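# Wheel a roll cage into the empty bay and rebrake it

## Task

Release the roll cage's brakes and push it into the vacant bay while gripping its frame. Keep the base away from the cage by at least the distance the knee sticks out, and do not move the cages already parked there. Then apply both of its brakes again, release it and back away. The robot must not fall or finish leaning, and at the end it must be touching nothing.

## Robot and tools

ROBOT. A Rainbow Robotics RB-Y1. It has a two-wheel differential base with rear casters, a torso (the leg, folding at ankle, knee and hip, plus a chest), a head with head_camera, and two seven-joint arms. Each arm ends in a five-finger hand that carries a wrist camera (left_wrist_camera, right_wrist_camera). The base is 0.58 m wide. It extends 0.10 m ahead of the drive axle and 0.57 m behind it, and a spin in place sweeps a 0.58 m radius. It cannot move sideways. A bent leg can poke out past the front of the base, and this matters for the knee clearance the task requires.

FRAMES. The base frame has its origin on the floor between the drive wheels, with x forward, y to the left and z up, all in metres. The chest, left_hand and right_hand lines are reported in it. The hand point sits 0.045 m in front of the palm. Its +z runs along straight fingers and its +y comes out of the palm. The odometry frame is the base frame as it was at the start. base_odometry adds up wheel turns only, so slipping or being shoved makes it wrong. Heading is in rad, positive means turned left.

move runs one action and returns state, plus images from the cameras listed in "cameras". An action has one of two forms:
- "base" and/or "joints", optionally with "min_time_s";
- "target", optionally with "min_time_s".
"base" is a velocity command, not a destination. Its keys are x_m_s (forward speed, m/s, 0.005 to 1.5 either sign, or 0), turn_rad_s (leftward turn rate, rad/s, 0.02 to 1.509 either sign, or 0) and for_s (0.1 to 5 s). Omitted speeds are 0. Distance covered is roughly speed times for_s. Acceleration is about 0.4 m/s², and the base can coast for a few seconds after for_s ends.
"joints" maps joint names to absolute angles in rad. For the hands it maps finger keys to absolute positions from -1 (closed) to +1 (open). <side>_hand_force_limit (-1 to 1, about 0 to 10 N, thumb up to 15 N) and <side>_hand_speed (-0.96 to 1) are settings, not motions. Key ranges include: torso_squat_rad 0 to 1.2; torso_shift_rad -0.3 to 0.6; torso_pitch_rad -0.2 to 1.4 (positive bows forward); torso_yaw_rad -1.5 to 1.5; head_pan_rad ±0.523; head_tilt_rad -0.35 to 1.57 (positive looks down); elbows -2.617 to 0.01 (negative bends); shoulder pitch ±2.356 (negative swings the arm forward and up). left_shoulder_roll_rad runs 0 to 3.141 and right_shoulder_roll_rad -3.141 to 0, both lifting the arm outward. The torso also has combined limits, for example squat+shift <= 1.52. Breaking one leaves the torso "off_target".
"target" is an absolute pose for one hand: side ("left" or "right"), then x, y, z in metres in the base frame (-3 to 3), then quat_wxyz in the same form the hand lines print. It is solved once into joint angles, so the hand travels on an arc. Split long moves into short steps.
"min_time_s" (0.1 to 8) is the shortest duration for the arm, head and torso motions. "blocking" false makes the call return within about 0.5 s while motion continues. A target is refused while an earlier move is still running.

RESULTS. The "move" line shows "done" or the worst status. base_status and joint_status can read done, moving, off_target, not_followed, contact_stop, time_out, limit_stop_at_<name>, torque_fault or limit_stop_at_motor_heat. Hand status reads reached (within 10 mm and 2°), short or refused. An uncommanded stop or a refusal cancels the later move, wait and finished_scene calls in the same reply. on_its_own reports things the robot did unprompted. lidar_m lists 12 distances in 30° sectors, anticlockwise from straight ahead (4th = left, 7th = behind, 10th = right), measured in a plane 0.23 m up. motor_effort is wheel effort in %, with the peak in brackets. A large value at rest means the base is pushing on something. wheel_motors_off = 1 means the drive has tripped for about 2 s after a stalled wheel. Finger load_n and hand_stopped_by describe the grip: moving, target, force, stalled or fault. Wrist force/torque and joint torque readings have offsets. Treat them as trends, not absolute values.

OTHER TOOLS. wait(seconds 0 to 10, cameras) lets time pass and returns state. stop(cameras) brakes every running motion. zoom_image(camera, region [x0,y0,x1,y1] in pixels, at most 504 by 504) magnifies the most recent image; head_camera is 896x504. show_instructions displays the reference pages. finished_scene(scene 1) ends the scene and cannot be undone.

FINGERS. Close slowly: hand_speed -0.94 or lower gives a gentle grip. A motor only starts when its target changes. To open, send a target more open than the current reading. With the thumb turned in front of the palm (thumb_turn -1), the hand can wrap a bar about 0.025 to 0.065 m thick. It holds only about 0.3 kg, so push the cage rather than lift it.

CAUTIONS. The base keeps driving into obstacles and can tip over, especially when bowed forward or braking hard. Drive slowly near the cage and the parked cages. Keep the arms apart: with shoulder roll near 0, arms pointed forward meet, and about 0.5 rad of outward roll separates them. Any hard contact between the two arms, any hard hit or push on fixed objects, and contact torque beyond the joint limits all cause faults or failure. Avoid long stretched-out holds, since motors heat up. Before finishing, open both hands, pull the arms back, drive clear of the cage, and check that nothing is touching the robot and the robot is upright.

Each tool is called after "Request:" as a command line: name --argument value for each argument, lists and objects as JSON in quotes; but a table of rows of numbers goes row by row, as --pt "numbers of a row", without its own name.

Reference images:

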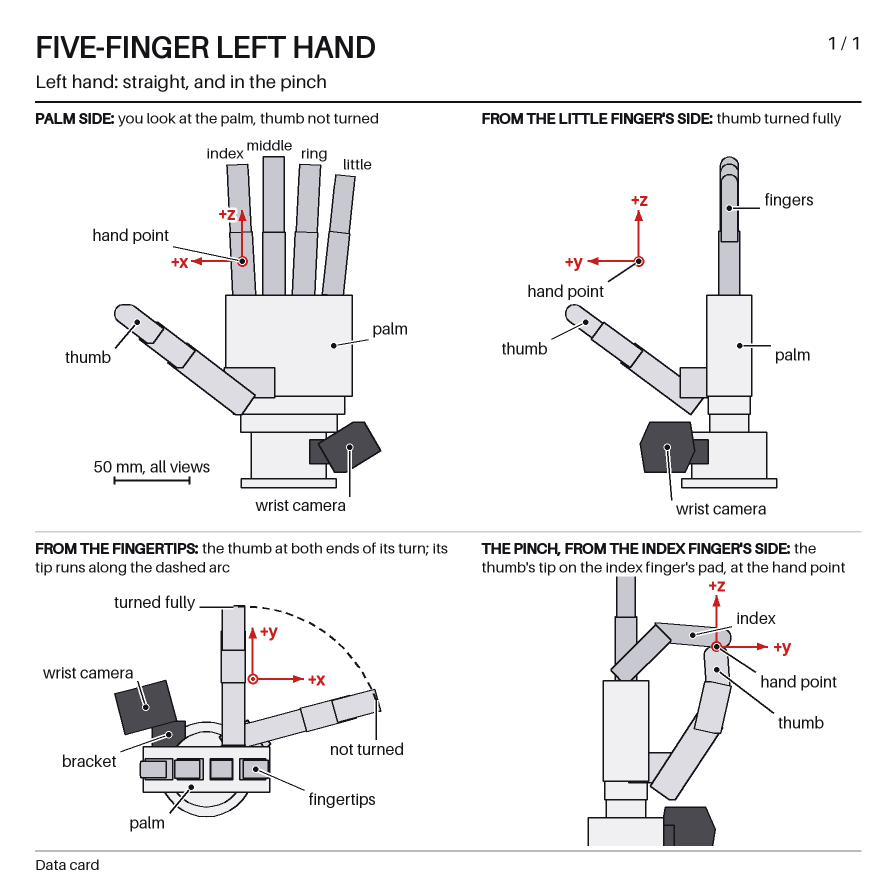

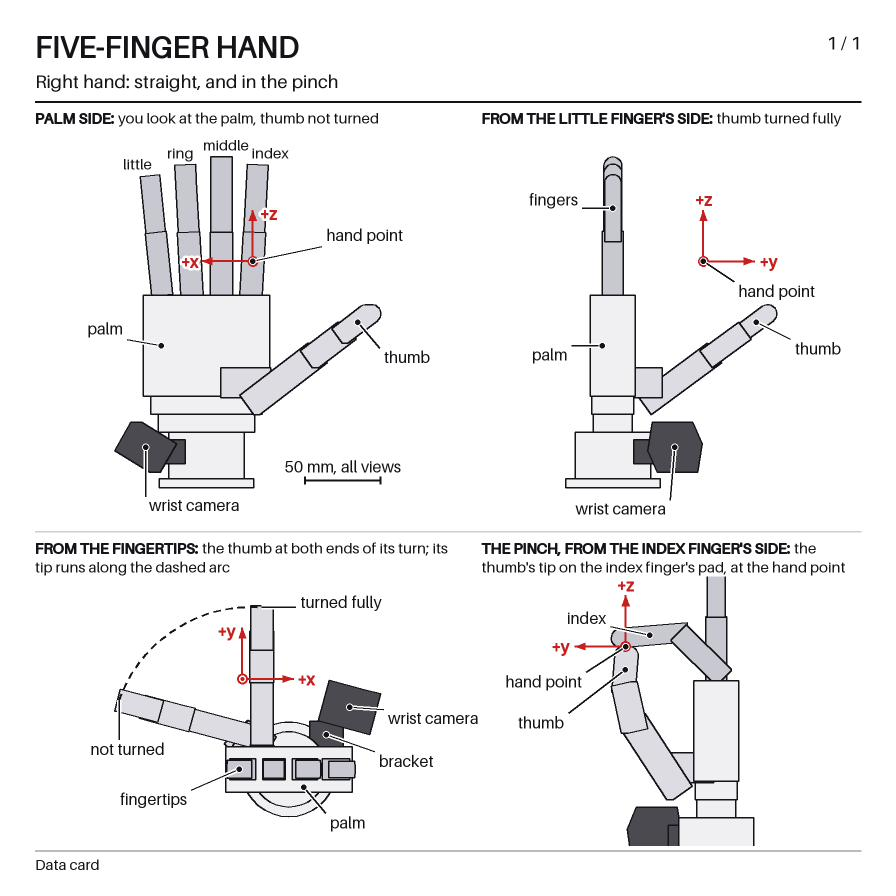

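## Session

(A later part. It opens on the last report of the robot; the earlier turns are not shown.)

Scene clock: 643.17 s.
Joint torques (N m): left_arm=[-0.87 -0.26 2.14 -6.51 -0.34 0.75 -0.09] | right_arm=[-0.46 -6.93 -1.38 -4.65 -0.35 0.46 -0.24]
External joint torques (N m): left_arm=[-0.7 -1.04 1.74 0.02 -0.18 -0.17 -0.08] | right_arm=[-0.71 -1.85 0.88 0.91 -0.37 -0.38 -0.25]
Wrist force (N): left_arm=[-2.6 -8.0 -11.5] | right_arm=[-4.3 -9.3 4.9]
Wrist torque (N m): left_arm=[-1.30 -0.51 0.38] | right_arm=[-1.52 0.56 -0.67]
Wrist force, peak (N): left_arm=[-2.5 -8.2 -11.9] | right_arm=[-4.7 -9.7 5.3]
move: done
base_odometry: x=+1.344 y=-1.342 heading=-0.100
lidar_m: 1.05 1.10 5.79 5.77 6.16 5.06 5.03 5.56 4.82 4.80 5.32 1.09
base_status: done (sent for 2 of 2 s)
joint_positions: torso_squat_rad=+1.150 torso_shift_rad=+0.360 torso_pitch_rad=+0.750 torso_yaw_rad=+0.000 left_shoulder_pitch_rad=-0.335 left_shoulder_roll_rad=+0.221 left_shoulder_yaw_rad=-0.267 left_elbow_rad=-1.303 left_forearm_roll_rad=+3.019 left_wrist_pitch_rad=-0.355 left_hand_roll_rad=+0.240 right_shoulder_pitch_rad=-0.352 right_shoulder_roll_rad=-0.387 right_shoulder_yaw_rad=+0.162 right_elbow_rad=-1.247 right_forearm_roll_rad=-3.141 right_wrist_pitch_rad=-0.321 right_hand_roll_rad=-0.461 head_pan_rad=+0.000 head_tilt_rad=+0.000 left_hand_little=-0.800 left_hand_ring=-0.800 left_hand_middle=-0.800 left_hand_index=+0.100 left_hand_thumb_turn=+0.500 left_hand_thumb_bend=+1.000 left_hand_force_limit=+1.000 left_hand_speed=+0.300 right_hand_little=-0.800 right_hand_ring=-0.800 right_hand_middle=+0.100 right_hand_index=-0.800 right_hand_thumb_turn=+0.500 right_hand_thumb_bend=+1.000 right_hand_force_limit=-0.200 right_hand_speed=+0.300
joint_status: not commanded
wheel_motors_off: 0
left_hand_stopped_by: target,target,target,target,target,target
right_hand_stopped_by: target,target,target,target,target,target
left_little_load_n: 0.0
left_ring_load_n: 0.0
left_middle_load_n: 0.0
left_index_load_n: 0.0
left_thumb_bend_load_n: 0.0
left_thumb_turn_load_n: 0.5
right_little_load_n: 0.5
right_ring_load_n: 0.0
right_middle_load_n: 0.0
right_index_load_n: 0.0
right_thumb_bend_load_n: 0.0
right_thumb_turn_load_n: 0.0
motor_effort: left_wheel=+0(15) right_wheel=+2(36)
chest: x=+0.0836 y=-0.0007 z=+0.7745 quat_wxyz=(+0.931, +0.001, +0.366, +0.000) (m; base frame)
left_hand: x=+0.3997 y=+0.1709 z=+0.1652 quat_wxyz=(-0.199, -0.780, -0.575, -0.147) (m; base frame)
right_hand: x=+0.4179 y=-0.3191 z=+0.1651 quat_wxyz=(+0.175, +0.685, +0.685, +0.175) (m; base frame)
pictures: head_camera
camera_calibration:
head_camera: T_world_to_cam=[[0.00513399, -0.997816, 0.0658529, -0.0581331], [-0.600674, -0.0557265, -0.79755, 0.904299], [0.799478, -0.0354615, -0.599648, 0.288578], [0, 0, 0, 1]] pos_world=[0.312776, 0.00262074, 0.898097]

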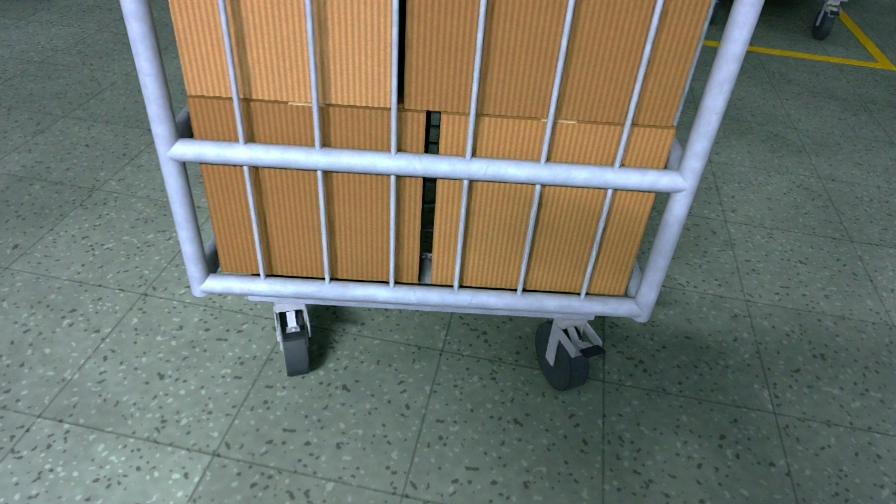

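Request:
move --base '{"turn_rad_s": 0.6, "for_s": 1.59}' --joints '{"left_shoulder_pitch_rad": -0.383, "left_shoulder_roll_rad": 0.282, "left_shoulder_yaw_rad": 0.304, "left_elbow_rad": -1.825, "left_forearm_roll_rad": 1.001, "left_wrist_pitch_rad": 0.374, "left_hand_roll_rad": 0.429, "right_shoulder_pitch_rad": -0.367, "right_shoulder_roll_rad": -0.344, "right_shoulder_yaw_rad": -0.248, "right_elbow_rad": -1.823, "right_forearm_roll_rad": -0.956, "right_wrist_pitch_rad": 0.317, "right_hand_roll_rad": -0.526, "left_hand_index": -1, "left_hand_middle": -1, "left_hand_ring": -1, "left_hand_little": -1, "right_hand_index": -1, "right_hand_middle": -1, "right_hand_ring": -1, "right_hand_little": -1}' --min_time_s 2

Request:
move --base '{"x_m_s": 0.4, "for_s": 3.99}'

Request:
move --base '{"turn_rad_s": -0.8, "for_s": 3.155}'

Request:
move --target '{"side": "left", "x": 0.60, "y": 0.10, "z": 0.62, "quat_wxyz": [0.067, -0.787, 0.221, -0.572]}' --min_time_s 1.5 --cameras '["head_camera", "left_wrist_camera"]'

Scene clock: 647.03 s.
Joint torques (N m): left_arm=[-4.71 5.71 4.11 -9.57 0.56 -1.21 0.08] | right_arm=[-3.13 -5.49 -5.39 -9.77 -0.39 -1.37 -0.45]
External joint torques (N m): left_arm=[-0.68 -0.39 0.67 0.35 0.04 0.23 0.04] | right_arm=[0.21 1.15 -1.54 -0.48 -0.17 0.13 -0.41]
Wrist force (N): left_arm=[-7.4 -3.6 -14.5] | right_arm=[0.6 -4.9 1.7]
Wrist torque (N m): left_arm=[-0.84 -0.26 0.22] | right_arm=[-1.08 0.33 -0.28]
Wrist force, peak (N): left_arm=[-7.5 -6.3 -14.6] | right_arm=[-4.8 -10.6 4.9]
move: done
base_odometry: x=+1.343 y=-1.342 heading=+0.860
lidar_m: 5.84 5.76 6.17 5.10 5.03 5.40 4.86 4.79 5.14 3.34 1.05 1.06
base_status: done (sent for 1.6 of 1.6 s)
joint_positions: torso_squat_rad=+1.150 torso_shift_rad=+0.360 torso_pitch_rad=+0.750 torso_yaw_rad=+0.000 left_shoulder_pitch_rad=-0.383 left_shoulder_roll_rad=+0.282 left_shoulder_yaw_rad=+0.304 left_elbow_rad=-1.825 left_forearm_roll_rad=+1.001 left_wrist_pitch_rad=+0.374 left_hand_roll_rad=+0.429 right_shoulder_pitch_rad=-0.367 right_shoulder_roll_rad=-0.344 right_shoulder_yaw_rad=-0.248 right_elbow_rad=-1.823 right_forearm_roll_rad=-0.956 right_wrist_pitch_rad=+0.317 right_hand_roll_rad=-0.526 head_pan_rad=+0.000 head_tilt_rad=+0.000 left_hand_little=-1.000 left_hand_ring=-1.000 left_hand_middle=-1.000 left_hand_index=-1.000 left_hand_thumb_turn=+0.500 left_hand_thumb_bend=+1.000 left_hand_force_limit=+1.000 left_hand_speed=+0.300 right_hand_little=-1.000 right_hand_ring=-1.000 right_hand_middle=-1.000 right_hand_index=-1.000 right_hand_thumb_turn=+0.500 right_hand_thumb_bend=+1.000 right_hand_force_limit=-0.200 right_hand_speed=+0.300
joint_status: all done
wheel_motors_off: 0
left_hand_stopped_by: target,target,target,target,target,target
right_hand_stopped_by: target,target,target,target,target,target
left_little_load_n: 0.0
left_ring_load_n: 0.0
left_middle_load_n: 0.0
left_index_load_n: 0.0
left_thumb_bend_load_n: 0.0
left_thumb_turn_load_n: 0.0
right_little_load_n: -0.5
right_ring_load_n: 0.0
right_middle_load_n: 0.0
right_index_load_n: 0.0
right_thumb_bend_load_n: 0.0
right_thumb_turn_load_n: 0.0
motor_effort: left_wheel=-2(16) right_wheel=+8(28)
chest: x=+0.0836 y=-0.0007 z=+0.7745 quat_wxyz=(+0.931, +0.001, +0.366, +0.000) (m; base frame)
left_hand: x=+0.5750 y=+0.2205 z=+0.4400 quat_wxyz=(+0.067, -0.788, +0.221, -0.572) (m; base frame)
right_hand: x=+0.5748 y=-0.2199 z=+0.4394 quat_wxyz=(+0.573, -0.222, +0.786, -0.065) (m; base frame)
pictures: none

Scene clock: 652.63 s.
Joint torques (N m): left_arm=[-3.91 5.43 4.03 -9.49 0.64 -1.31 0.13] | right_arm=[-2.83 -5.97 -5.33 -9.73 -0.3 -1.47 -0.45]
External joint torques (N m): left_arm=[0.12 -0.68 0.59 0.43 0.12 0.13 0.09] | right_arm=[0.5 0.66 -1.48 -0.44 -0.09 0.03 -0.41]
Wrist force (N): left_arm=[-7.4 -3.3 -14.4] | right_arm=[0.4 -4.9 1.8]
Wrist torque (N m): left_arm=[-0.78 -0.25 0.22] | right_arm=[-1.10 0.33 -0.30]
Wrist force, peak (N): left_arm=[-7.6 -3.5 -14.7] | right_arm=[0.8 -5.2 1.8]
move: done
base_odometry: x=+2.388 y=-0.129 heading=+0.860
lidar_m: 4.35 4.29 4.60 5.77 5.70 6.10 6.36 0.96 1.00 1.30 2.64 4.00
base_status: done (sent for 4 of 4 s)
joint_positions: torso_squat_rad=+1.150 torso_shift_rad=+0.360 torso_pitch_rad=+0.750 torso_yaw_rad=+0.000 left_shoulder_pitch_rad=-0.383 left_shoulder_roll_rad=+0.282 left_shoulder_yaw_rad=+0.304 left_elbow_rad=-1.825 left_forearm_roll_rad=+1.001 left_wrist_pitch_rad=+0.374 left_hand_roll_rad=+0.429 right_shoulder_pitch_rad=-0.367 right_shoulder_roll_rad=-0.344 right_shoulder_yaw_rad=-0.248 right_elbow_rad=-1.823 right_forearm_roll_rad=-0.956 right_wrist_pitch_rad=+0.317 right_hand_roll_rad=-0.526 head_pan_rad=+0.000 head_tilt_rad=+0.000 left_hand_little=-1.000 left_hand_ring=-1.000 left_hand_middle=-1.000 left_hand_index=-1.000 left_hand_thumb_turn=+0.500 left_hand_thumb_bend=+1.000 left_hand_force_limit=+1.000 left_hand_speed=+0.300 right_hand_little=-1.000 right_hand_ring=-1.000 right_hand_middle=-1.000 right_hand_index=-1.000 right_hand_thumb_turn=+0.500 right_hand_thumb_bend=+1.000 right_hand_force_limit=-0.200 right_hand_speed=+0.300
joint_status: not commanded
wheel_motors_off: 0
left_hand_stopped_by: target,target,target,target,target,target
right_hand_stopped_by: target,target,target,target,target,target
left_little_load_n: 0.0
left_ring_load_n: 0.0
left_middle_load_n: 0.0
left_index_load_n: 0.0
left_thumb_bend_load_n: 0.0
left_thumb_turn_load_n: -0.5
right_little_load_n: 0.0
right_ring_load_n: 0.0
right_middle_load_n: 0.0
right_index_load_n: 0.0
right_thumb_bend_load_n: 0.0
right_thumb_turn_load_n: -0.5
motor_effort: left_wheel=-1(18) right_wheel=+1(37)
chest: x=+0.0837 y=-0.0007 z=+0.7745 quat_wxyz=(+0.930, +0.001, +0.366, +0.000) (m; base frame)
left_hand: x=+0.5751 y=+0.2204 z=+0.4400 quat_wxyz=(+0.067, -0.787, +0.221, -0.572) (m; base frame)
right_hand: x=+0.5748 y=-0.2199 z=+0.4393 quat_wxyz=(+0.573, -0.222, +0.786, -0.065) (m; base frame)
pictures: none

Scene clock: 657.73 s.
Joint torques (N m): left_arm=[-4.09 5.88 3.89 -9.29 0.59 -1.21 0.13] | right_arm=[-3.23 -5.56 -4.77 -9.87 -0.35 -1.52 -0.49]
External joint torques (N m): left_arm=[-0.06 -0.22 0.45 0.63 0.06 0.22 0.09] | right_arm=[0.1 1.08 -0.92 -0.58 -0.13 -0.02 -0.45]
Wrist force (N): left_arm=[-7.3 -3.4 -14.1] | right_arm=[0.8 -4.9 1.8]
Wrist torque (N m): left_arm=[-0.83 -0.27 0.22] | right_arm=[-1.09 0.28 -0.25]
Wrist force, peak (N): left_arm=[-7.9 -3.4 -14.8] | right_arm=[0.8 -5.3 1.8]
move: done
base_odometry: x=+2.388 y=-0.129 heading=-1.673
lidar_m: 0.96 0.98 1.30 2.65 4.09 4.32 4.30 4.69 5.72 5.69 6.21 6.31
base_status: done (sent for 3.17 of 3.17 s)
joint_positions: torso_squat_rad=+1.150 torso_shift_rad=+0.360 torso_pitch_rad=+0.750 torso_yaw_rad=+0.000 left_shoulder_pitch_rad=-0.383 left_shoulder_roll_rad=+0.282 left_shoulder_yaw_rad=+0.304 left_elbow_rad=-1.825 left_forearm_roll_rad=+1.001 left_wrist_pitch_rad=+0.374 left_hand_roll_rad=+0.429 right_shoulder_pitch_rad=-0.367 right_shoulder_roll_rad=-0.344 right_shoulder_yaw_rad=-0.248 right_elbow_rad=-1.823 right_forearm_roll_rad=-0.956 right_wrist_pitch_rad=+0.317 right_hand_roll_rad=-0.526 head_pan_rad=+0.000 head_tilt_rad=+0.000 left_hand_little=-1.000 left_hand_ring=-1.000 left_hand_middle=-1.000 left_hand_index=-1.000 left_hand_thumb_turn=+0.500 left_hand_thumb_bend=+1.000 left_hand_force_limit=+1.000 left_hand_speed=+0.300 right_hand_little=-1.000 right_hand_ring=-1.000 right_hand_middle=-1.000 right_hand_index=-1.000 right_hand_thumb_turn=+0.500 right_hand_thumb_bend=+1.000 right_hand_force_limit=-0.200 right_hand_speed=+0.300
joint_status: not commanded
wheel_motors_off: 0
left_hand_stopped_by: target,target,target,target,target,target
right_hand_stopped_by: target,target,target,target,target,target
left_little_load_n: 0.0
left_ring_load_n: 0.0
left_middle_load_n: 0.0
left_index_load_n: 0.0
left_thumb_bend_load_n: 0.0
left_thumb_turn_load_n: -0.5
right_little_load_n: 0.0
right_ring_load_n: -0.5
right_middle_load_n: 0.0
right_index_load_n: 0.0
right_thumb_bend_load_n: -0.5
right_thumb_turn_load_n: 0.0
motor_effort: left_wheel=+6(21) right_wheel=-1(27)
chest: x=+0.0837 y=-0.0007 z=+0.7745 quat_wxyz=(+0.930, +0.001, +0.366, +0.000) (m; base frame)
left_hand: x=+0.5751 y=+0.2204 z=+0.4400 quat_wxyz=(+0.067, -0.787, +0.221, -0.572) (m; base frame)
right_hand: x=+0.5748 y=-0.2199 z=+0.4393 quat_wxyz=(+0.573, -0.222, +0.786, -0.065) (m; base frame)
pictures: none

Scene clock: 659.57 s.
Joint torques (N m): left_arm=[-8.39 -0.22 -1.56 -8.67 0.4 -1.68 -0.09] | right_arm=[-2.59 -5.54 -5.18 -9.81 -0.36 -1.19 -0.43]
External joint torques (N m): left_arm=[0.23 -0.94 -0.78 0.38 0.02 0.26 -0.13] | right_arm=[0.75 1.09 -1.34 -0.52 -0.15 0.3 -0.4]
Wrist force (N): left_arm=[-7.1 -3.6 -14.4] | right_arm=[0.7 -4.9 1.6]
Wrist torque (N m): left_arm=[-0.84 -0.28 0.23] | right_arm=[-1.10 0.29 -0.25]
Wrist force, peak (N): left_arm=[-8.0 -3.5 -14.8] | right_arm=[0.6 -5.0 2.2]
move: done
base_odometry: x=+2.388 y=-0.129 heading=-1.673
lidar_m: 0.97 0.98 1.32 2.65 4.08 4.32 4.30 4.69 5.74 5.69 6.22 6.31
base_status: not commanded
joint_positions: torso_squat_rad=+1.150 torso_shift_rad=+0.360 torso_pitch_rad=+0.750 torso_yaw_rad=+0.000 left_shoulder_pitch_rad=-0.701 left_shoulder_roll_rad=+0.000 left_shoulder_yaw_rad=+0.208 left_elbow_rad=-2.416 left_forearm_roll_rad=+0.128 left_wrist_pitch_rad=+1.108 left_hand_roll_rad=+1.002 right_shoulder_pitch_rad=-0.367 right_shoulder_roll_rad=-0.344 right_shoulder_yaw_rad=-0.248 right_elbow_rad=-1.823 right_forearm_roll_rad=-0.956 right_wrist_pitch_rad=+0.317 right_hand_roll_rad=-0.526 head_pan_rad=+0.000 head_tilt_rad=+0.000 left_hand_little=-1.000 left_hand_ring=-1.000 left_hand_middle=-1.000 left_hand_index=-1.000 left_hand_thumb_turn=+0.500 left_hand_thumb_bend=+1.000 left_hand_force_limit=+1.000 left_hand_speed=+0.300 right_hand_little=-1.000 right_hand_ring=-1.000 right_hand_middle=-1.000 right_hand_index=-1.000 right_hand_thumb_turn=+0.500 right_hand_thumb_bend=+1.000 right_hand_force_limit=-0.200 right_hand_speed=+0.300
joint_status: all done
wheel_motors_off: 0
left_hand_stopped_by: target,target,target,target,target,target
right_hand_stopped_by: target,target,target,target,target,target
left_little_load_n: 0.0
left_ring_load_n: 0.0
left_middle_load_n: 0.0
left_index_load_n: 0.0
left_thumb_bend_load_n: 0.5
left_thumb_turn_load_n: 0.0
right_little_load_n: 0.0
right_ring_load_n: 0.0
right_middle_load_n: 0.0
right_index_load_n: 0.0
right_thumb_bend_load_n: 0.0
right_thumb_turn_load_n: 0.0
motor_effort: left_wheel=+7(8) right_wheel=-2(2)
chest: x=+0.0837 y=-0.0007 z=+0.7745 quat_wxyz=(+0.930, +0.001, +0.366, +0.000) (m; base frame)
left_hand: x=+0.6000 y=+0.1003 z=+0.6200 quat_wxyz=(+0.067, -0.787, +0.221, -0.572) (m; base frame)
left_hand_status: reached (checked arc, planned for 1.5 s): 0 mm and 0.0 deg off.
right_hand: x=+0.5748 y=-0.2199 z=+0.4393 quat_wxyz=(+0.573, -0.222, +0.786, -0.065) (m; base frame)
pictures: head_camera, left_wrist_camera
camera_calibration:
head_camera: T_world_to_cam=[[0.00519496, -0.997811, 0.0659301, -0.0582225], [-0.600673, -0.0558248, -0.797544, 0.904354], [0.799478, -0.0354592, -0.599648, 0.288497], [0, 0, 0, 1]] pos_world=[0.312876, 0.00262026, 0.898097]
left_wrist_camera: T_world_to_cam=[[0.338991, 0.716033, 0.610231, -0.650829], [-0.385375, -0.486034, 0.784383, -0.212681], [0.858238, -0.501066, 0.11118, -0.420588], [0, 0, 0, 1]] pos_world=[0.499628, 0.151903, 0.61074]

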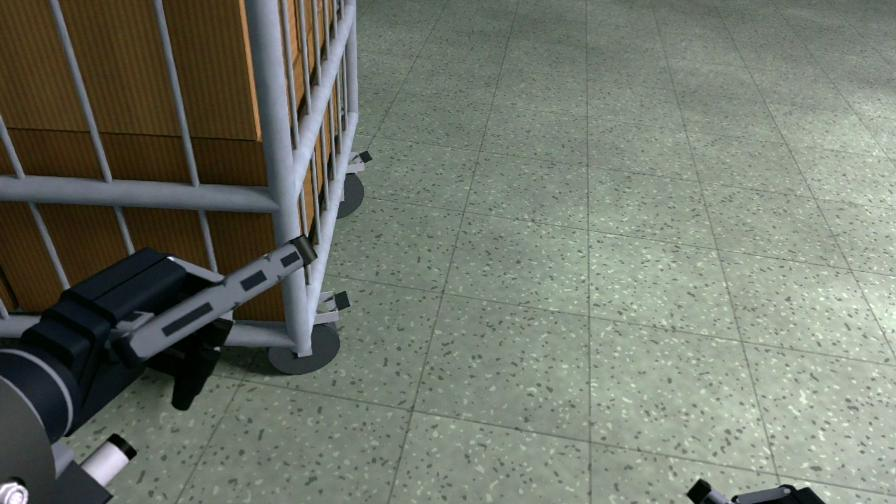

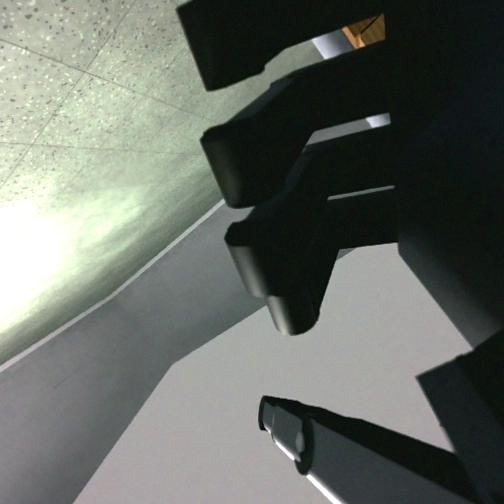

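Request:
move --target '{"side": "left", "x": 0.60, "y": 0.145, "z": 0.62, "quat_wxyz": [0.067, -0.787, 0.221, -0.572]}' --min_time_s 1

Request:
move --base '{"x_m_s": 0.2, "for_s": 1.6}' --cameras '["head_camera"]'

Scene clock: 661.10 s.
Joint torques (N m): left_arm=[-6.37 3.54 1.81 -7.79 0.47 -1.54 -0.12] | right_arm=[-3.44 -5.26 -4.73 -9.64 -0.39 -1.47 -0.22]
External joint torques (N m): left_arm=[1.63 0.3 1.27 1.19 0.08 0.4 -0.16] | right_arm=[-0.1 1.38 -0.88 -0.34 -0.18 0.02 -0.18]
Wrist force (N): left_arm=[-7.3 -3.4 -14.3] | right_arm=[0.6 -4.6 1.7]
Wrist torque (N m): left_arm=[-0.79 -0.29 0.01] | right_arm=[-1.04 0.32 -0.26]
Wrist force, peak (N): left_arm=[-7.4 -3.4 -14.6] | right_arm=[0.6 -5.2 1.8]
move: done
base_odometry: x=+2.388 y=-0.129 heading=-1.673
lidar_m: 0.96 0.97 1.31 2.65 4.09 4.32 4.29 4.69 5.72 5.69 6.22 6.32
base_status: not commanded
joint_positions: torso_squat_rad=+1.150 torso_shift_rad=+0.360 torso_pitch_rad=+0.750 torso_yaw_rad=+0.000 left_shoulder_pitch_rad=-0.677 left_shoulder_roll_rad=+0.119 left_shoulder_yaw_rad=+0.342 left_elbow_rad=-2.410 left_forearm_roll_rad=+0.312 left_wrist_pitch_rad=+1.112 left_hand_roll_rad=+1.000 right_shoulder_pitch_rad=-0.367 right_shoulder_roll_rad=-0.344 right_shoulder_yaw_rad=-0.248 right_elbow_rad=-1.823 right_forearm_roll_rad=-0.956 right_wrist_pitch_rad=+0.317 right_hand_roll_rad=-0.526 head_pan_rad=+0.000 head_tilt_rad=+0.000 left_hand_little=-1.000 left_hand_ring=-1.000 left_hand_middle=-1.000 left_hand_index=-1.000 left_hand_thumb_turn=+0.500 left_hand_thumb_bend=+1.000 left_hand_force_limit=+1.000 left_hand_speed=+0.300 right_hand_little=-1.000 right_hand_ring=-1.000 right_hand_middle=-1.000 right_hand_index=-1.000 right_hand_thumb_turn=+0.500 right_hand_thumb_bend=+1.000 right_hand_force_limit=-0.200 right_hand_speed=+0.300
joint_status: all done
wheel_motors_off: 0
left_hand_stopped_by: target,target,target,target,target,target
right_hand_stopped_by: target,target,target,target,target,target
left_little_load_n: 0.0
left_ring_load_n: -0.5
left_middle_load_n: 0.0
left_index_load_n: 0.0
left_thumb_bend_load_n: 0.0
left_thumb_turn_load_n: 0.0
right_little_load_n: 0.0
right_ring_load_n: 0.0
right_middle_load_n: 0.0
right_index_load_n: 0.0
right_thumb_bend_load_n: 0.0
right_thumb_turn_load_n: -0.5
motor_effort: left_wheel=+8(8) right_wheel=-2(2)
chest: x=+0.0837 y=-0.0007 z=+0.7745 quat_wxyz=(+0.930, +0.001, +0.366, +0.000) (m; base frame)
left_hand: x=+0.6000 y=+0.1449 z=+0.6205 quat_wxyz=(+0.067, -0.787, +0.220, -0.572) (m; base frame)
left_hand_status: reached (checked arc, planned for 1.0 s): 0 mm and 0.1 deg off.
right_hand: x=+0.5748 y=-0.2199 z=+0.4393 quat_wxyz=(+0.573, -0.222, +0.786, -0.065) (m; base frame)
pictures: none

Scene clock: 663.73 s.
Joint torques (N m): left_arm=[-7.4 3.35 1.95 -8.18 0.45 -1.57 -0.15] | right_arm=[-3.34 -5.94 -4.72 -9.62 -0.23 -1.36 -0.27]
External joint torques (N m): left_arm=[0.59 0.11 1.41 0.8 0.06 0.37 -0.19] | right_arm=[-0.01 0.69 -0.87 -0.33 -0.02 0.13 -0.23]
Wrist force (N): left_arm=[-7.1 -3.5 -14.3] | right_arm=[0.7 -4.9 1.8]
Wrist torque (N m): left_arm=[-0.83 -0.30 0.02] | right_arm=[-1.09 0.27 -0.27]
Wrist force, peak (N): left_arm=[-7.6 -3.5 -14.7] | right_arm=[0.7 -5.2 1.4]
move: done
base_odometry: x=+2.355 y=-0.448 heading=-1.673
lidar_m: 0.72 0.65 0.87 2.61 4.04 4.64 4.61 5.04 5.77 5.74 6.26 6.00
base_status: done (sent for 1.6 of 1.6 s)
joint_positions: torso_squat_rad=+1.150 torso_shift_rad=+0.360 torso_pitch_rad=+0.750 torso_yaw_rad=+0.000 left_shoulder_pitch_rad=-0.677 left_shoulder_roll_rad=+0.119 left_shoulder_yaw_rad=+0.342 left_elbow_rad=-2.410 left_forearm_roll_rad=+0.312 left_wrist_pitch_rad=+1.113 left_hand_roll_rad=+1.000 right_shoulder_pitch_rad=-0.367 right_shoulder_roll_rad=-0.344 right_shoulder_yaw_rad=-0.248 right_elbow_rad=-1.823 right_forearm_roll_rad=-0.956 right_wrist_pitch_rad=+0.317 right_hand_roll_rad=-0.526 head_pan_rad=+0.000 head_tilt_rad=+0.000 left_hand_little=-1.000 left_hand_ring=-1.000 left_hand_middle=-1.000 left_hand_index=-1.000 left_hand_thumb_turn=+0.500 left_hand_thumb_bend=+1.000 left_hand_force_limit=+1.000 left_hand_speed=+0.300 right_hand_little=-1.000 right_hand_ring=-1.000 right_hand_middle=-1.000 right_hand_index=-1.000 right_hand_thumb_turn=+0.500 right_hand_thumb_bend=+1.000 right_hand_force_limit=-0.200 right_hand_speed=+0.300
joint_status: not commanded
wheel_motors_off: 0
left_hand_stopped_by: target,target,target,target,target,target
right_hand_stopped_by: target,target,target,target,target,target
left_little_load_n: 0.0
left_ring_load_n: 0.0
left_middle_load_n: 0.0
left_index_load_n: 0.0
left_thumb_bend_load_n: 0.0
left_thumb_turn_load_n: 0.0
right_little_load_n: 0.0
right_ring_load_n: 0.0
right_middle_load_n: 0.5
right_index_load_n: 0.0
right_thumb_bend_load_n: 0.0
right_thumb_turn_load_n: 0.0
motor_effort: left_wheel=+1(27) right_wheel=-2(22)
chest: x=+0.0837 y=-0.0007 z=+0.7745 quat_wxyz=(+0.930, +0.001, +0.366, +0.000) (m; base frame)
left_hand: x=+0.5999 y=+0.1450 z=+0.6203 quat_wxyz=(+0.067, -0.787, +0.220, -0.572) (m; base frame)
right_hand: x=+0.5748 y=-0.2199 z=+0.4393 quat_wxyz=(+0.573, -0.222, +0.786, -0.065) (m; base frame)
pictures: head_camera
camera_calibration:
head_camera: T_world_to_cam=[[0.00519496, -0.997811, 0.0659301, -0.0582159], [-0.600673, -0.0558248, -0.797544, 0.904274], [0.799478, -0.0354592, -0.599648, 0.288437], [0, 0, 0, 1]] pos_world=[0.312876, 0.00262026, 0.897997]

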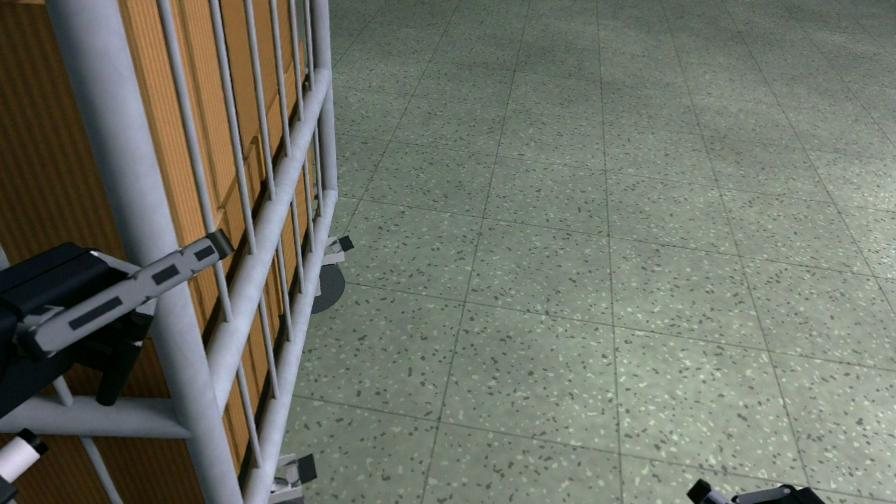

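Request:
move --base '{"x_m_s": 0.02, "for_s": 5}' --blocking false

Request:
wait --seconds 0.3

Request:
wait --seconds 0.3

Request:
wait --seconds 0.3

Scene clock: 664.40 s.
Joint torques (N m): left_arm=[-7.33 3.2 1.85 -8.22 0.39 -1.72 -0.08] | right_arm=[-3.43 -5.81 -4.54 -9.66 -0.5 -1.29 -0.35]
External joint torques (N m): left_arm=[0.67 -0.04 1.31 0.76 0 0.22 -0.12] | right_arm=[-0.09 0.83 -0.69 -0.37 -0.28 0.21 -0.31]
Wrist force (N): left_arm=[-7.1 -3.2 -14.1] | right_arm=[0.7 -4.7 1.7]
Wrist torque (N m): left_arm=[-0.77 -0.30 -0.01] | right_arm=[-1.06 0.28 -0.26]
Wrist force, peak (N): left_arm=[-7.2 -3.4 -14.8] | right_arm=[0.6 -5.2 1.7]
move: moving
base_odometry: x=+2.354 y=-0.457 heading=-1.673
lidar_m: 0.73 0.64 0.86 2.61 4.04 4.66 4.62 5.06 5.77 5.74 6.27 5.99
base_status: moving
joint_positions: torso_squat_rad=+1.150 torso_shift_rad=+0.360 torso_pitch_rad=+0.750 torso_yaw_rad=+0.000 left_shoulder_pitch_rad=-0.677 left_shoulder_roll_rad=+0.119 left_shoulder_yaw_rad=+0.342 left_elbow_rad=-2.409 left_forearm_roll_rad=+0.312 left_wrist_pitch_rad=+1.113 left_hand_roll_rad=+1.000 right_shoulder_pitch_rad=-0.367 right_shoulder_roll_rad=-0.344 right_shoulder_yaw_rad=-0.248 right_elbow_rad=-1.823 right_forearm_roll_rad=-0.956 right_wrist_pitch_rad=+0.317 right_hand_roll_rad=-0.526 head_pan_rad=+0.000 head_tilt_rad=+0.000 left_hand_little=-1.000 left_hand_ring=-1.000 left_hand_middle=-1.000 left_hand_index=-1.000 left_hand_thumb_turn=+0.500 left_hand_thumb_bend=+1.000 left_hand_force_limit=+1.000 left_hand_speed=+0.300 right_hand_little=-1.000 right_hand_ring=-1.000 right_hand_middle=-1.000 right_hand_index=-1.000 right_hand_thumb_turn=+0.500 right_hand_thumb_bend=+1.000 right_hand_force_limit=-0.200 right_hand_speed=+0.300
joint_status: not commanded
wheel_motors_off: 0
left_hand_stopped_by: target,target,target,target,target,target
right_hand_stopped_by: target,target,target,target,target,target
left_little_load_n: 0.0
left_ring_load_n: 0.0
left_middle_load_n: 0.0
left_index_load_n: 0.0
left_thumb_bend_load_n: 0.0
left_thumb_turn_load_n: -0.5
right_little_load_n: 0.0
right_ring_load_n: 0.0
right_middle_load_n: 0.0
right_index_load_n: 0.0
right_thumb_bend_load_n: 0.0
right_thumb_turn_load_n: 0.0
motor_effort: left_wheel=+9(12) right_wheel=+3(15)
chest: x=+0.0836 y=-0.0007 z=+0.7745 quat_wxyz=(+0.931, +0.001, +0.366, +0.000) (m; base frame)
left_hand: x=+0.5999 y=+0.1450 z=+0.6204 quat_wxyz=(+0.068, -0.787, +0.220, -0.572) (m; base frame)
right_hand: x=+0.5748 y=-0.2199 z=+0.4394 quat_wxyz=(+0.573, -0.222, +0.786, -0.065) (m; base frame)
pictures: none

Scene clock: 664.70 s.
Joint torques (N m): left_arm=[-16.3 3.63 1.84 -2.46 -1.9 -5.86 0.67] | right_arm=[-3.65 -5.83 -4.91 -9.38 -0.34 -1.44 -0.43]
External joint torques (N m): left_arm=[-7.47 0.17 1.3 5.96 -2.03 -3.52 0.55] | right_arm=[-0.3 0.81 -1.06 -0.09 -0.13 0.06 -0.39]
Wrist force (N): left_arm=[-21.6 10.4 -72.9] | right_arm=[0.9 -4.8 1.6]
Wrist torque (N m): left_arm=[1.79 0.06 -0.54] | right_arm=[-1.07 0.25 -0.25]
Wrist force, peak (N): left_arm=[-21.6 10.4 -72.9] | right_arm=[0.7 -5.1 1.7]
earlier move: moving
base_odometry: x=+2.354 y=-0.463 heading=-1.673
lidar_m: 0.74 0.63 0.84 2.61 4.03 4.66 4.63 5.06 5.78 5.74 6.27 5.97
base_status: moving
joint_positions: torso_squat_rad=+1.150 torso_shift_rad=+0.360 torso_pitch_rad=+0.750 torso_yaw_rad=+0.000 left_shoulder_pitch_rad=-0.676 left_shoulder_roll_rad=+0.119 left_shoulder_yaw_rad=+0.342 left_elbow_rad=-2.410 left_forearm_roll_rad=+0.312 left_wrist_pitch_rad=+1.113 left_hand_roll_rad=+1.000 right_shoulder_pitch_rad=-0.367 right_shoulder_roll_rad=-0.344 right_shoulder_yaw_rad=-0.248 right_elbow_rad=-1.823 right_forearm_roll_rad=-0.956 right_wrist_pitch_rad=+0.317 right_hand_roll_rad=-0.526 head_pan_rad=+0.000 head_tilt_rad=+0.000 left_hand_little=-1.000 left_hand_ring=-1.000 left_hand_middle=-1.000 left_hand_index=-1.001 left_hand_thumb_turn=+0.500 left_hand_thumb_bend=+1.000 left_hand_force_limit=+1.000 left_hand_speed=+0.300 right_hand_little=-1.000 right_hand_ring=-1.000 right_hand_middle=-1.000 right_hand_index=-1.000 right_hand_thumb_turn=+0.500 right_hand_thumb_bend=+1.000 right_hand_force_limit=-0.200 right_hand_speed=+0.300
joint_status: not commanded
wheel_motors_off: 0
left_hand_stopped_by: target,target,target,target,target,target
right_hand_stopped_by: target,target,target,target,target,target
left_little_load_n: 0.0
left_ring_load_n: 0.0
left_middle_load_n: 0.0
left_index_load_n: -9.5
left_thumb_bend_load_n: 0.0
left_thumb_turn_load_n: -0.5
right_little_load_n: 0.0
right_ring_load_n: 0.0
right_middle_load_n: 0.0
right_index_load_n: 0.0
right_thumb_bend_load_n: 0.0
right_thumb_turn_load_n: 0.0
motor_effort: left_wheel=+20(21) right_wheel=+10(15)
chest: x=+0.0835 y=-0.0007 z=+0.7746 quat_wxyz=(+0.931, +0.001, +0.366, +0.000) (m; base frame)
left_hand: x=+0.5995 y=+0.1452 z=+0.6203 quat_wxyz=(+0.068, -0.787, +0.220, -0.572) (m; base frame)
right_hand: x=+0.5748 y=-0.2198 z=+0.4395 quat_wxyz=(+0.573, -0.222, +0.786, -0.065) (m; base frame)
wait: 0.30 s; no rest
pictures: none

Scene clock: 665.00 s.
Joint torques (N m): left_arm=[-32.1 7.94 5.83 8.11 -6.94 -13.91 2.02] | right_arm=[-3.57 -5.14 -4.67 -9.37 -0.31 -1.32 -0.58]
External joint torques (N m): left_arm=[-23.33 4.54 5 16.67 -7.07 -11.61 1.92] | right_arm=[-0.18 1.5 -0.82 -0.07 -0.1 0.18 -0.54]
Wrist force (N): left_arm=[-48.4 40.5 -179.0] | right_arm=[0.9 -5.0 1.8]
Wrist torque (N m): left_arm=[6.50 0.78 -1.50] | right_arm=[-1.12 0.25 -0.28]
Wrist force, peak (N): left_arm=[-48.4 40.5 -179.0] | right_arm=[0.9 -5.0 1.8]
earlier move: moving
base_odometry: x=+2.353 y=-0.469 heading=-1.672
lidar_m: 0.73 0.62 0.84 2.60 4.04 4.67 4.63 5.08 5.78 5.74 6.28 5.97
base_status: moving
joint_positions: torso_squat_rad=+1.150 torso_shift_rad=+0.359 torso_pitch_rad=+0.748 torso_yaw_rad=+0.001 left_shoulder_pitch_rad=-0.672 left_shoulder_roll_rad=+0.118 left_shoulder_yaw_rad=+0.341 left_elbow_rad=-2.413 left_forearm_roll_rad=+0.314 left_wrist_pitch_rad=+1.115 left_hand_roll_rad=+0.999 right_shoulder_pitch_rad=-0.367 right_shoulder_roll_rad=-0.344 right_shoulder_yaw_rad=-0.248 right_elbow_rad=-1.823 right_forearm_roll_rad=-0.956 right_wrist_pitch_rad=+0.317 right_hand_roll_rad=-0.526 head_pan_rad=+0.000 head_tilt_rad=+0.000 left_hand_little=-1.000 left_hand_ring=-1.000 left_hand_middle=-1.000 left_hand_index=-1.004 left_hand_thumb_turn=+0.500 left_hand_thumb_bend=+1.000 left_hand_force_limit=+1.000 left_hand_speed=+0.300 right_hand_little=-1.000 right_hand_ring=-1.000 right_hand_middle=-1.000 right_hand_index=-1.000 right_hand_thumb_turn=+0.500 right_hand_thumb_bend=+1.000 right_hand_force_limit=-0.200 right_hand_speed=+0.300
joint_status: not commanded
wheel_motors_off: 0
left_hand_stopped_by: target,target,target,target,target,target
right_hand_stopped_by: target,target,target,target,target,target
left_little_load_n: -0.5
left_ring_load_n: 0.0
left_middle_load_n: 0.0
left_index_load_n: -22.5
left_thumb_bend_load_n: 0.0
left_thumb_turn_load_n: -0.5
right_little_load_n: 0.0
right_ring_load_n: 0.0
right_middle_load_n: 0.0
right_index_load_n: 0.0
right_thumb_bend_load_n: 0.0
right_thumb_turn_load_n: -0.5
motor_effort: left_wheel=+46(49) right_wheel=+25(25)
chest: x=+0.0828 y=-0.0005 z=+0.7748 quat_wxyz=(+0.931, +0.001, +0.365, +0.000) (m; base frame)
left_hand: x=+0.5977 y=+0.1455 z=+0.6203 quat_wxyz=(+0.067, -0.788, +0.221, -0.571) (m; base frame)
right_hand: x=+0.5748 y=-0.2193 z=+0.4406 quat_wxyz=(+0.574, -0.222, +0.786, -0.065) (m; base frame)
wait: 0.30 s; no rest
pictures: none

Scene clock: 665.30 s.
Joint torques (N m): left_arm=[-33.94 12.29 16.99 9.69 -11.76 -15.71 2.82] | right_arm=[-3.9 -5.53 -5.28 -9.41 -0.25 -1.5 -0.42]
External joint torques (N m): left_arm=[-26 8.97 15.91 18.68 -11.91 -13.78 2.76] | right_arm=[-0.5 1.12 -1.44 -0.11 -0.03 0 -0.38]
Wrist force (N): left_arm=[-44.6 63.8 -192.3] | right_arm=[0.5 -4.8 1.7]
Wrist torque (N m): left_arm=[7.14 0.72 -1.24] | right_arm=[-1.08 0.31 -0.28]
Wrist force, peak (N): left_arm=[-52.6 55.0 -204.7] | right_arm=[0.5 -5.0 2.0]
earlier move: moving
base_odometry: x=+2.352 y=-0.475 heading=-1.672
lidar_m: 0.74 0.62 0.84 2.61 4.03 4.68 4.64 5.08 5.78 5.74 6.28 5.96
base_status: moving
joint_positions: torso_squat_rad=+1.150 torso_shift_rad=+0.358 torso_pitch_rad=+0.747 torso_yaw_rad=+0.001 left_shoulder_pitch_rad=-0.670 left_shoulder_roll_rad=+0.117 left_shoulder_yaw_rad=+0.339 left_elbow_rad=-2.414 left_forearm_roll_rad=+0.315 left_wrist_pitch_rad=+1.116 left_hand_roll_rad=+0.999 right_shoulder_pitch_rad=-0.367 right_shoulder_roll_rad=-0.344 right_shoulder_yaw_rad=-0.248 right_elbow_rad=-1.823 right_forearm_roll_rad=-0.956 right_wrist_pitch_rad=+0.317 right_hand_roll_rad=-0.526 head_pan_rad=+0.000 head_tilt_rad=+0.000 left_hand_little=-1.000 left_hand_ring=-1.000 left_hand_middle=-1.000 left_hand_index=-1.005 left_hand_thumb_turn=+0.500 left_hand_thumb_bend=+1.000 left_hand_force_limit=+1.000 left_hand_speed=+0.300 right_hand_little=-1.000 right_hand_ring=-1.000 right_hand_middle=-1.000 right_hand_index=-1.000 right_hand_thumb_turn=+0.500 right_hand_thumb_bend=+1.000 right_hand_force_limit=-0.200 right_hand_speed=+0.300
joint_status: not commanded
wheel_motors_off: 0
left_hand_stopped_by: target,target,target,target,target,target
right_hand_stopped_by: target,target,target,target,target,target
left_little_load_n: 0.0
left_ring_load_n: 0.0
left_middle_load_n: 0.0
left_index_load_n: -22.5
left_thumb_bend_load_n: 0.0
left_thumb_turn_load_n: 0.0
right_little_load_n: 0.0
right_ring_load_n: 0.0
right_middle_load_n: 0.0
right_index_load_n: 0.0
right_thumb_bend_load_n: 0.0
right_thumb_turn_load_n: 0.0
motor_effort: left_wheel=+48(57) right_wheel=+34(34)
chest: x=+0.0825 y=-0.0005 z=+0.7750 quat_wxyz=(+0.931, +0.001, +0.365, +0.001) (m; base frame)
left_hand: x=+0.5966 y=+0.1443 z=+0.6204 quat_wxyz=(+0.066, -0.788, +0.221, -0.571) (m; base frame)
right_hand: x=+0.5748 y=-0.2192 z=+0.4411 quat_wxyz=(+0.574, -0.222, +0.786, -0.065) (m; base frame)
wait: 0.30 s; no rest
pictures: none

Request:
wait --seconds 0.25

Request:
wait --seconds 0.25

Scene clock: 665.63 s.
Joint torques (N m): left_arm=[-35.55 14.3 24.26 11.98 -15.62 -19.25 3.52] | right_arm=[-4.19 -5.34 -5.02 -9.35 -0.38 -1.67 -0.36]
External joint torques (N m): left_arm=[-27.7 11.07 23.36 21.02 -15.9 -17.37 3.47] | right_arm=[-0.78 1.31 -1.18 -0.04 -0.16 -0.17 -0.32]
Wrist force (N): left_arm=[-48.0 86.1 -219.5] | right_arm=[0.7 -4.9 1.9]
Wrist torque (N m): left_arm=[11.45 0.86 -1.28] | right_arm=[-1.11 0.30 -0.26]
Wrist force, peak (N): left_arm=[-48.0 86.1 -219.5] | right_arm=[0.8 -5.0 1.8]
earlier move: moving
base_odometry: x=+2.352 y=-0.481 heading=-1.672
lidar_m: 0.64 0.62 0.84 2.61 4.04 4.67 4.65 5.08 5.78 5.75 6.28 5.96
base_status: moving
joint_positions: torso_squat_rad=+1.151 torso_shift_rad=+0.358 torso_pitch_rad=+0.747 torso_yaw_rad=+0.001 left_shoulder_pitch_rad=-0.670 left_shoulder_roll_rad=+0.116 left_shoulder_yaw_rad=+0.337 left_elbow_rad=-2.414 left_forearm_roll_rad=+0.316 left_wrist_pitch_rad=+1.117 left_hand_roll_rad=+0.999 right_shoulder_pitch_rad=-0.367 right_shoulder_roll_rad=-0.344 right_shoulder_yaw_rad=-0.248 right_elbow_rad=-1.823 right_forearm_roll_rad=-0.956 right_wrist_pitch_rad=+0.317 right_hand_roll_rad=-0.526 head_pan_rad=+0.000 head_tilt_rad=+0.000 left_hand_little=-1.000 left_hand_ring=-1.000 left_hand_middle=-1.000 left_hand_index=-1.007 left_hand_thumb_turn=+0.500 left_hand_thumb_bend=+1.000 left_hand_force_limit=+1.000 left_hand_speed=+0.300 right_hand_little=-1.000 right_hand_ring=-1.000 right_hand_middle=-1.000 right_hand_index=-1.000 right_hand_thumb_turn=+0.500 right_hand_thumb_bend=+1.000 right_hand_force_limit=-0.200 right_hand_speed=+0.300
joint_status: not commanded
wheel_motors_off: 0
left_hand_stopped_by: target,target,target,target,target,target
right_hand_stopped_by: target,target,target,target,target,target
left_little_load_n: 0.0
left_ring_load_n: 0.0
left_middle_load_n: 0.0
left_index_load_n: -22.5
left_thumb_bend_load_n: 0.0
left_thumb_turn_load_n: 0.0
right_little_load_n: 0.0
right_ring_load_n: 0.0
right_middle_load_n: 0.0
right_index_load_n: 0.0
right_thumb_bend_load_n: 0.0
right_thumb_turn_load_n: 0.0
motor_effort: left_wheel=+58(58) right_wheel=+43(43)
chest: x=+0.0823 y=-0.0006 z=+0.7750 quat_wxyz=(+0.931, +0.001, +0.365, +0.000) (m; base frame)
left_hand: x=+0.5961 y=+0.1427 z=+0.6206 quat_wxyz=(+0.065, -0.788, +0.222, -0.571) (m; base frame)
right_hand: x=+0.5747 y=-0.2193 z=+0.4413 quat_wxyz=(+0.574, -0.222, +0.785, -0.065) (m; base frame)
wait: 0.27 s; no rest
pictures: none

Scene clock: 665.90 s.
Joint torques (N m): left_arm=[-34.33 16.06 29.85 12.11 -18.25 -19.49 3.77] | right_arm=[-3.64 -5.64 -5.2 -9.66 -0.28 -1.46 -0.51]
External joint torques (N m): left_arm=[-26.35 12.81 29.07 21.08 -18.48 -17.37 3.7] | right_arm=[-0.23 1 -1.36 -0.36 -0.07 0.03 -0.47]
Wrist force (N): left_arm=[-41.3 96.7 -208.8] | right_arm=[0.8 -4.8 1.5]
Wrist torque (N m): left_arm=[12.55 0.80 -0.91] | right_arm=[-1.07 0.29 -0.25]
Wrist force, peak (N): left_arm=[-46.3 86.6 -215.4] | right_arm=[0.8 -5.0 1.7]
earlier move: moving
base_odometry: x=+2.351 y=-0.487 heading=-1.673
lidar_m: 0.63 0.62 0.83 2.60 4.02 4.69 4.65 5.08 5.79 5.74 6.28 5.95
base_status: moving
joint_positions: torso_squat_rad=+1.151 torso_shift_rad=+0.358 torso_pitch_rad=+0.747 torso_yaw_rad=+0.000 left_shoulder_pitch_rad=-0.670 left_shoulder_roll_rad=+0.116 left_shoulder_yaw_rad=+0.335 left_elbow_rad=-2.414 left_forearm_roll_rad=+0.317 left_wrist_pitch_rad=+1.117 left_hand_roll_rad=+0.999 right_shoulder_pitch_rad=-0.367 right_shoulder_roll_rad=-0.344 right_shoulder_yaw_rad=-0.248 right_elbow_rad=-1.823 right_forearm_roll_rad=-0.956 right_wrist_pitch_rad=+0.317 right_hand_roll_rad=-0.526 head_pan_rad=+0.000 head_tilt_rad=+0.000 left_hand_little=-1.000 left_hand_ring=-1.000 left_hand_middle=-1.000 left_hand_index=-1.007 left_hand_thumb_turn=+0.500 left_hand_thumb_bend=+1.000 left_hand_force_limit=+1.000 left_hand_speed=+0.300 right_hand_little=-1.000 right_hand_ring=-1.000 right_hand_middle=-1.000 right_hand_index=-1.000 right_hand_thumb_turn=+0.500 right_hand_thumb_bend=+1.000 right_hand_force_limit=-0.200 right_hand_speed=+0.300
joint_status: not commanded
wheel_motors_off: 0
left_hand_stopped_by: target,target,target,target,target,target
right_hand_stopped_by: target,target,target,target,target,target
left_little_load_n: 0.0
left_ring_load_n: 0.0
left_middle_load_n: 0.0
left_index_load_n: -22.5
left_thumb_bend_load_n: 0.0
left_thumb_turn_load_n: 0.0
right_little_load_n: 0.0
right_ring_load_n: 0.0
right_middle_load_n: 0.0
right_index_load_n: 0.0
right_thumb_bend_load_n: 0.0
right_thumb_turn_load_n: 0.0
motor_effort: left_wheel=+52(58) right_wheel=+47(47)
chest: x=+0.0823 y=-0.0008 z=+0.7750 quat_wxyz=(+0.931, +0.001, +0.365, +0.000) (m; base frame)
left_hand: x=+0.5959 y=+0.1413 z=+0.6207 quat_wxyz=(+0.064, -0.787, +0.223, -0.571) (m; base frame)
right_hand: x=+0.5746 y=-0.2196 z=+0.4413 quat_wxyz=(+0.574, -0.222, +0.785, -0.065) (m; base frame)
wait: 0.27 s; no rest
pictures: none

Request:
move --base '{"x_m_s": -0.05, "for_s": 0.8}'

Request:
move --base '{"x_m_s": -0.3, "for_s": 1.8}' --cameras '["head_camera"]'

Request:
zoom_image --camera "head_camera" --region '[200, 130, 440, 380]'

Scene clock: 667.40 s.
Joint torques (N m): left_arm=[-8.55 3.78 2.06 -7.96 0.13 -1.99 0.26] | right_arm=[-3.15 -6.33 -4.92 -9.45 -0.46 -1.42 -0.53]
External joint torques (N m): left_arm=[-0.55 0.54 1.51 1.03 -0.26 -0.05 0.22] | right_arm=[0.19 0.3 -1.08 -0.16 -0.25 0.07 -0.5]
Wrist force (N): left_arm=[-6.8 -3.2 -15.2] | right_arm=[0.6 -4.6 1.6]
Wrist torque (N m): left_arm=[-0.71 -0.37 0.22] | right_arm=[-1.04 0.31 -0.27]
Wrist force, peak (N): left_arm=[-43.5 102.9 -219.7] | right_arm=[0.9 -5.2 1.5]
move: done
base_odometry: x=+2.355 y=-0.453 heading=-1.673
lidar_m: 0.66 0.66 0.87 2.61 4.04 4.64 4.62 5.05 5.78 5.74 6.27 5.98
base_status: done (sent for 0.8 of 0.8 s)
joint_positions: torso_squat_rad=+1.150 torso_shift_rad=+0.360 torso_pitch_rad=+0.750 torso_yaw_rad=+0.000 left_shoulder_pitch_rad=-0.677 left_shoulder_roll_rad=+0.118 left_shoulder_yaw_rad=+0.342 left_elbow_rad=-2.410 left_forearm_roll_rad=+0.312 left_wrist_pitch_rad=+1.113 left_hand_roll_rad=+1.000 right_shoulder_pitch_rad=-0.367 right_shoulder_roll_rad=-0.344 right_shoulder_yaw_rad=-0.248 right_elbow_rad=-1.823 right_forearm_roll_rad=-0.956 right_wrist_pitch_rad=+0.317 right_hand_roll_rad=-0.526 head_pan_rad=+0.000 head_tilt_rad=+0.000 left_hand_little=-1.000 left_hand_ring=-1.000 left_hand_middle=-1.000 left_hand_index=-1.004 left_hand_thumb_turn=+0.500 left_hand_thumb_bend=+1.000 left_hand_force_limit=+1.000 left_hand_speed=+0.300 right_hand_little=-1.000 right_hand_ring=-1.000 right_hand_middle=-1.000 right_hand_index=-1.000 right_hand_thumb_turn=+0.500 right_hand_thumb_bend=+1.000 right_hand_force_limit=-0.200 right_hand_speed=+0.300
joint_status: not commanded
wheel_motors_off: 0
left_hand_stopped_by: target,target,target,target,target,target
right_hand_stopped_by: target,target,target,target,target,target
left_little_load_n: 0.0
left_ring_load_n: 0.0
left_middle_load_n: 0.0
left_index_load_n: 0.0
left_thumb_bend_load_n: 0.0
left_thumb_turn_load_n: -0.5
right_little_load_n: 0.0
right_ring_load_n: 0.0
right_middle_load_n: 0.0
right_index_load_n: 0.0
right_thumb_bend_load_n: 0.0
right_thumb_turn_load_n: 0.0
motor_effort: left_wheel=+4(42) right_wheel=-3(40)
chest: x=+0.0836 y=-0.0008 z=+0.7745 quat_wxyz=(+0.931, +0.001, +0.366, +0.000) (m; base frame)
left_hand: x=+0.5998 y=+0.1449 z=+0.6204 quat_wxyz=(+0.068, -0.787, +0.220, -0.572) (m; base frame)
right_hand: x=+0.5748 y=-0.2199 z=+0.4394 quat_wxyz=(+0.573, -0.222, +0.786, -0.065) (m; base frame)
pictures: none

Scene clock: 670.57 s.
Joint torques (N m): left_arm=[-7.38 3.18 1.96 -8.13 0.12 -1.86 0.24] | right_arm=[-3.5 -6.06 -4.96 -9.62 -0.44 -1.67 -0.59]
External joint torques (N m): left_arm=[0.62 -0.07 1.42 0.85 -0.27 0.07 0.2] | right_arm=[-0.16 0.57 -1.11 -0.32 -0.22 -0.17 -0.55]
Wrist force (N): left_arm=[-6.5 -3.3 -15.3] | right_arm=[0.6 -4.7 1.8]
Wrist torque (N m): left_arm=[-0.71 -0.44 0.23] | right_arm=[-1.06 0.29 -0.27]
Wrist force, peak (N): left_arm=[-6.7 -3.8 -15.8] | right_arm=[0.7 -5.1 2.4]
move: done
base_odometry: x=+2.409 y=+0.084 heading=-1.673
lidar_m: 1.19 1.22 2.70 2.69 4.13 4.10 4.08 4.46 5.68 5.65 6.19 6.53
base_status: done (sent for 1.8 of 1.8 s)
joint_positions: torso_squat_rad=+1.150 torso_shift_rad=+0.360 torso_pitch_rad=+0.750 torso_yaw_rad=+0.000 left_shoulder_pitch_rad=-0.677 left_shoulder_roll_rad=+0.119 left_shoulder_yaw_rad=+0.342 left_elbow_rad=-2.410 left_forearm_roll_rad=+0.312 left_wrist_pitch_rad=+1.113 left_hand_roll_rad=+1.000 right_shoulder_pitch_rad=-0.367 right_shoulder_roll_rad=-0.344 right_shoulder_yaw_rad=-0.248 right_elbow_rad=-1.823 right_forearm_roll_rad=-0.956 right_wrist_pitch_rad=+0.317 right_hand_roll_rad=-0.526 head_pan_rad=+0.000 head_tilt_rad=+0.000 left_hand_little=-1.000 left_hand_ring=-1.000 left_hand_middle=-1.000 left_hand_index=-1.004 left_hand_thumb_turn=+0.500 left_hand_thumb_bend=+1.000 left_hand_force_limit=+1.000 left_hand_speed=+0.300 right_hand_little=-1.000 right_hand_ring=-1.000 right_hand_middle=-1.000 right_hand_index=-1.000 right_hand_thumb_turn=+0.500 right_hand_thumb_bend=+1.000 right_hand_force_limit=-0.200 right_hand_speed=+0.300
joint_status: not commanded
wheel_motors_off: 0
left_hand_stopped_by: target,target,target,target,target,target
right_hand_stopped_by: target,target,target,target,target,target
left_little_load_n: 0.0
left_ring_load_n: 0.0
left_middle_load_n: 0.0
left_index_load_n: 0.0
left_thumb_bend_load_n: 0.0
left_thumb_turn_load_n: -0.5
right_little_load_n: 0.0
right_ring_load_n: 0.0
right_middle_load_n: 0.0
right_index_load_n: 0.0
right_thumb_bend_load_n: 0.0
right_thumb_turn_load_n: 0.0
motor_effort: left_wheel=+0(15) right_wheel=+2(33)
chest: x=+0.0836 y=-0.0008 z=+0.7745 quat_wxyz=(+0.931, +0.001, +0.366, +0.000) (m; base frame)
left_hand: x=+0.5999 y=+0.1449 z=+0.6204 quat_wxyz=(+0.068, -0.787, +0.220, -0.572) (m; base frame)
right_hand: x=+0.5748 y=-0.2199 z=+0.4393 quat_wxyz=(+0.573, -0.222, +0.786, -0.065) (m; base frame)
pictures: head_camera
camera_calibration:
head_camera: T_world_to_cam=[[0.00521875, -0.997829, 0.06565, -0.0580757], [-0.600554, -0.0556205, -0.797647, 0.904343], [0.799567, -0.0352637, -0.599541, 0.288448], [0, 0, 0, 1]] pos_world=[0.312777, 0.00252207, 0.898096]

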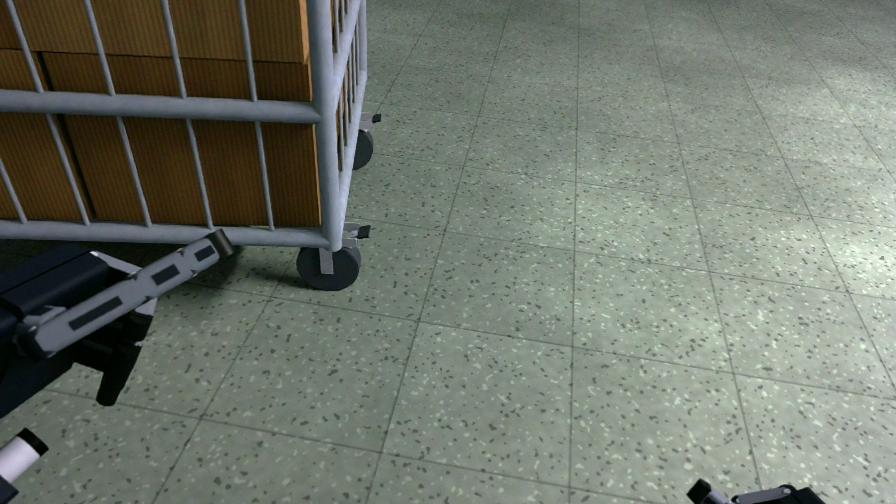

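Scaled by 2.016 from the camera's 896x504 image, which has a finer 1280x720 frame.

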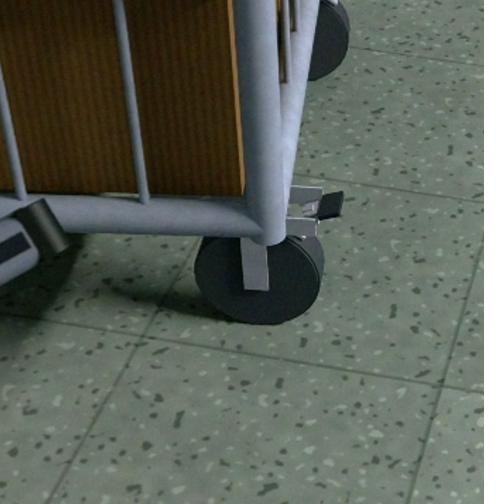

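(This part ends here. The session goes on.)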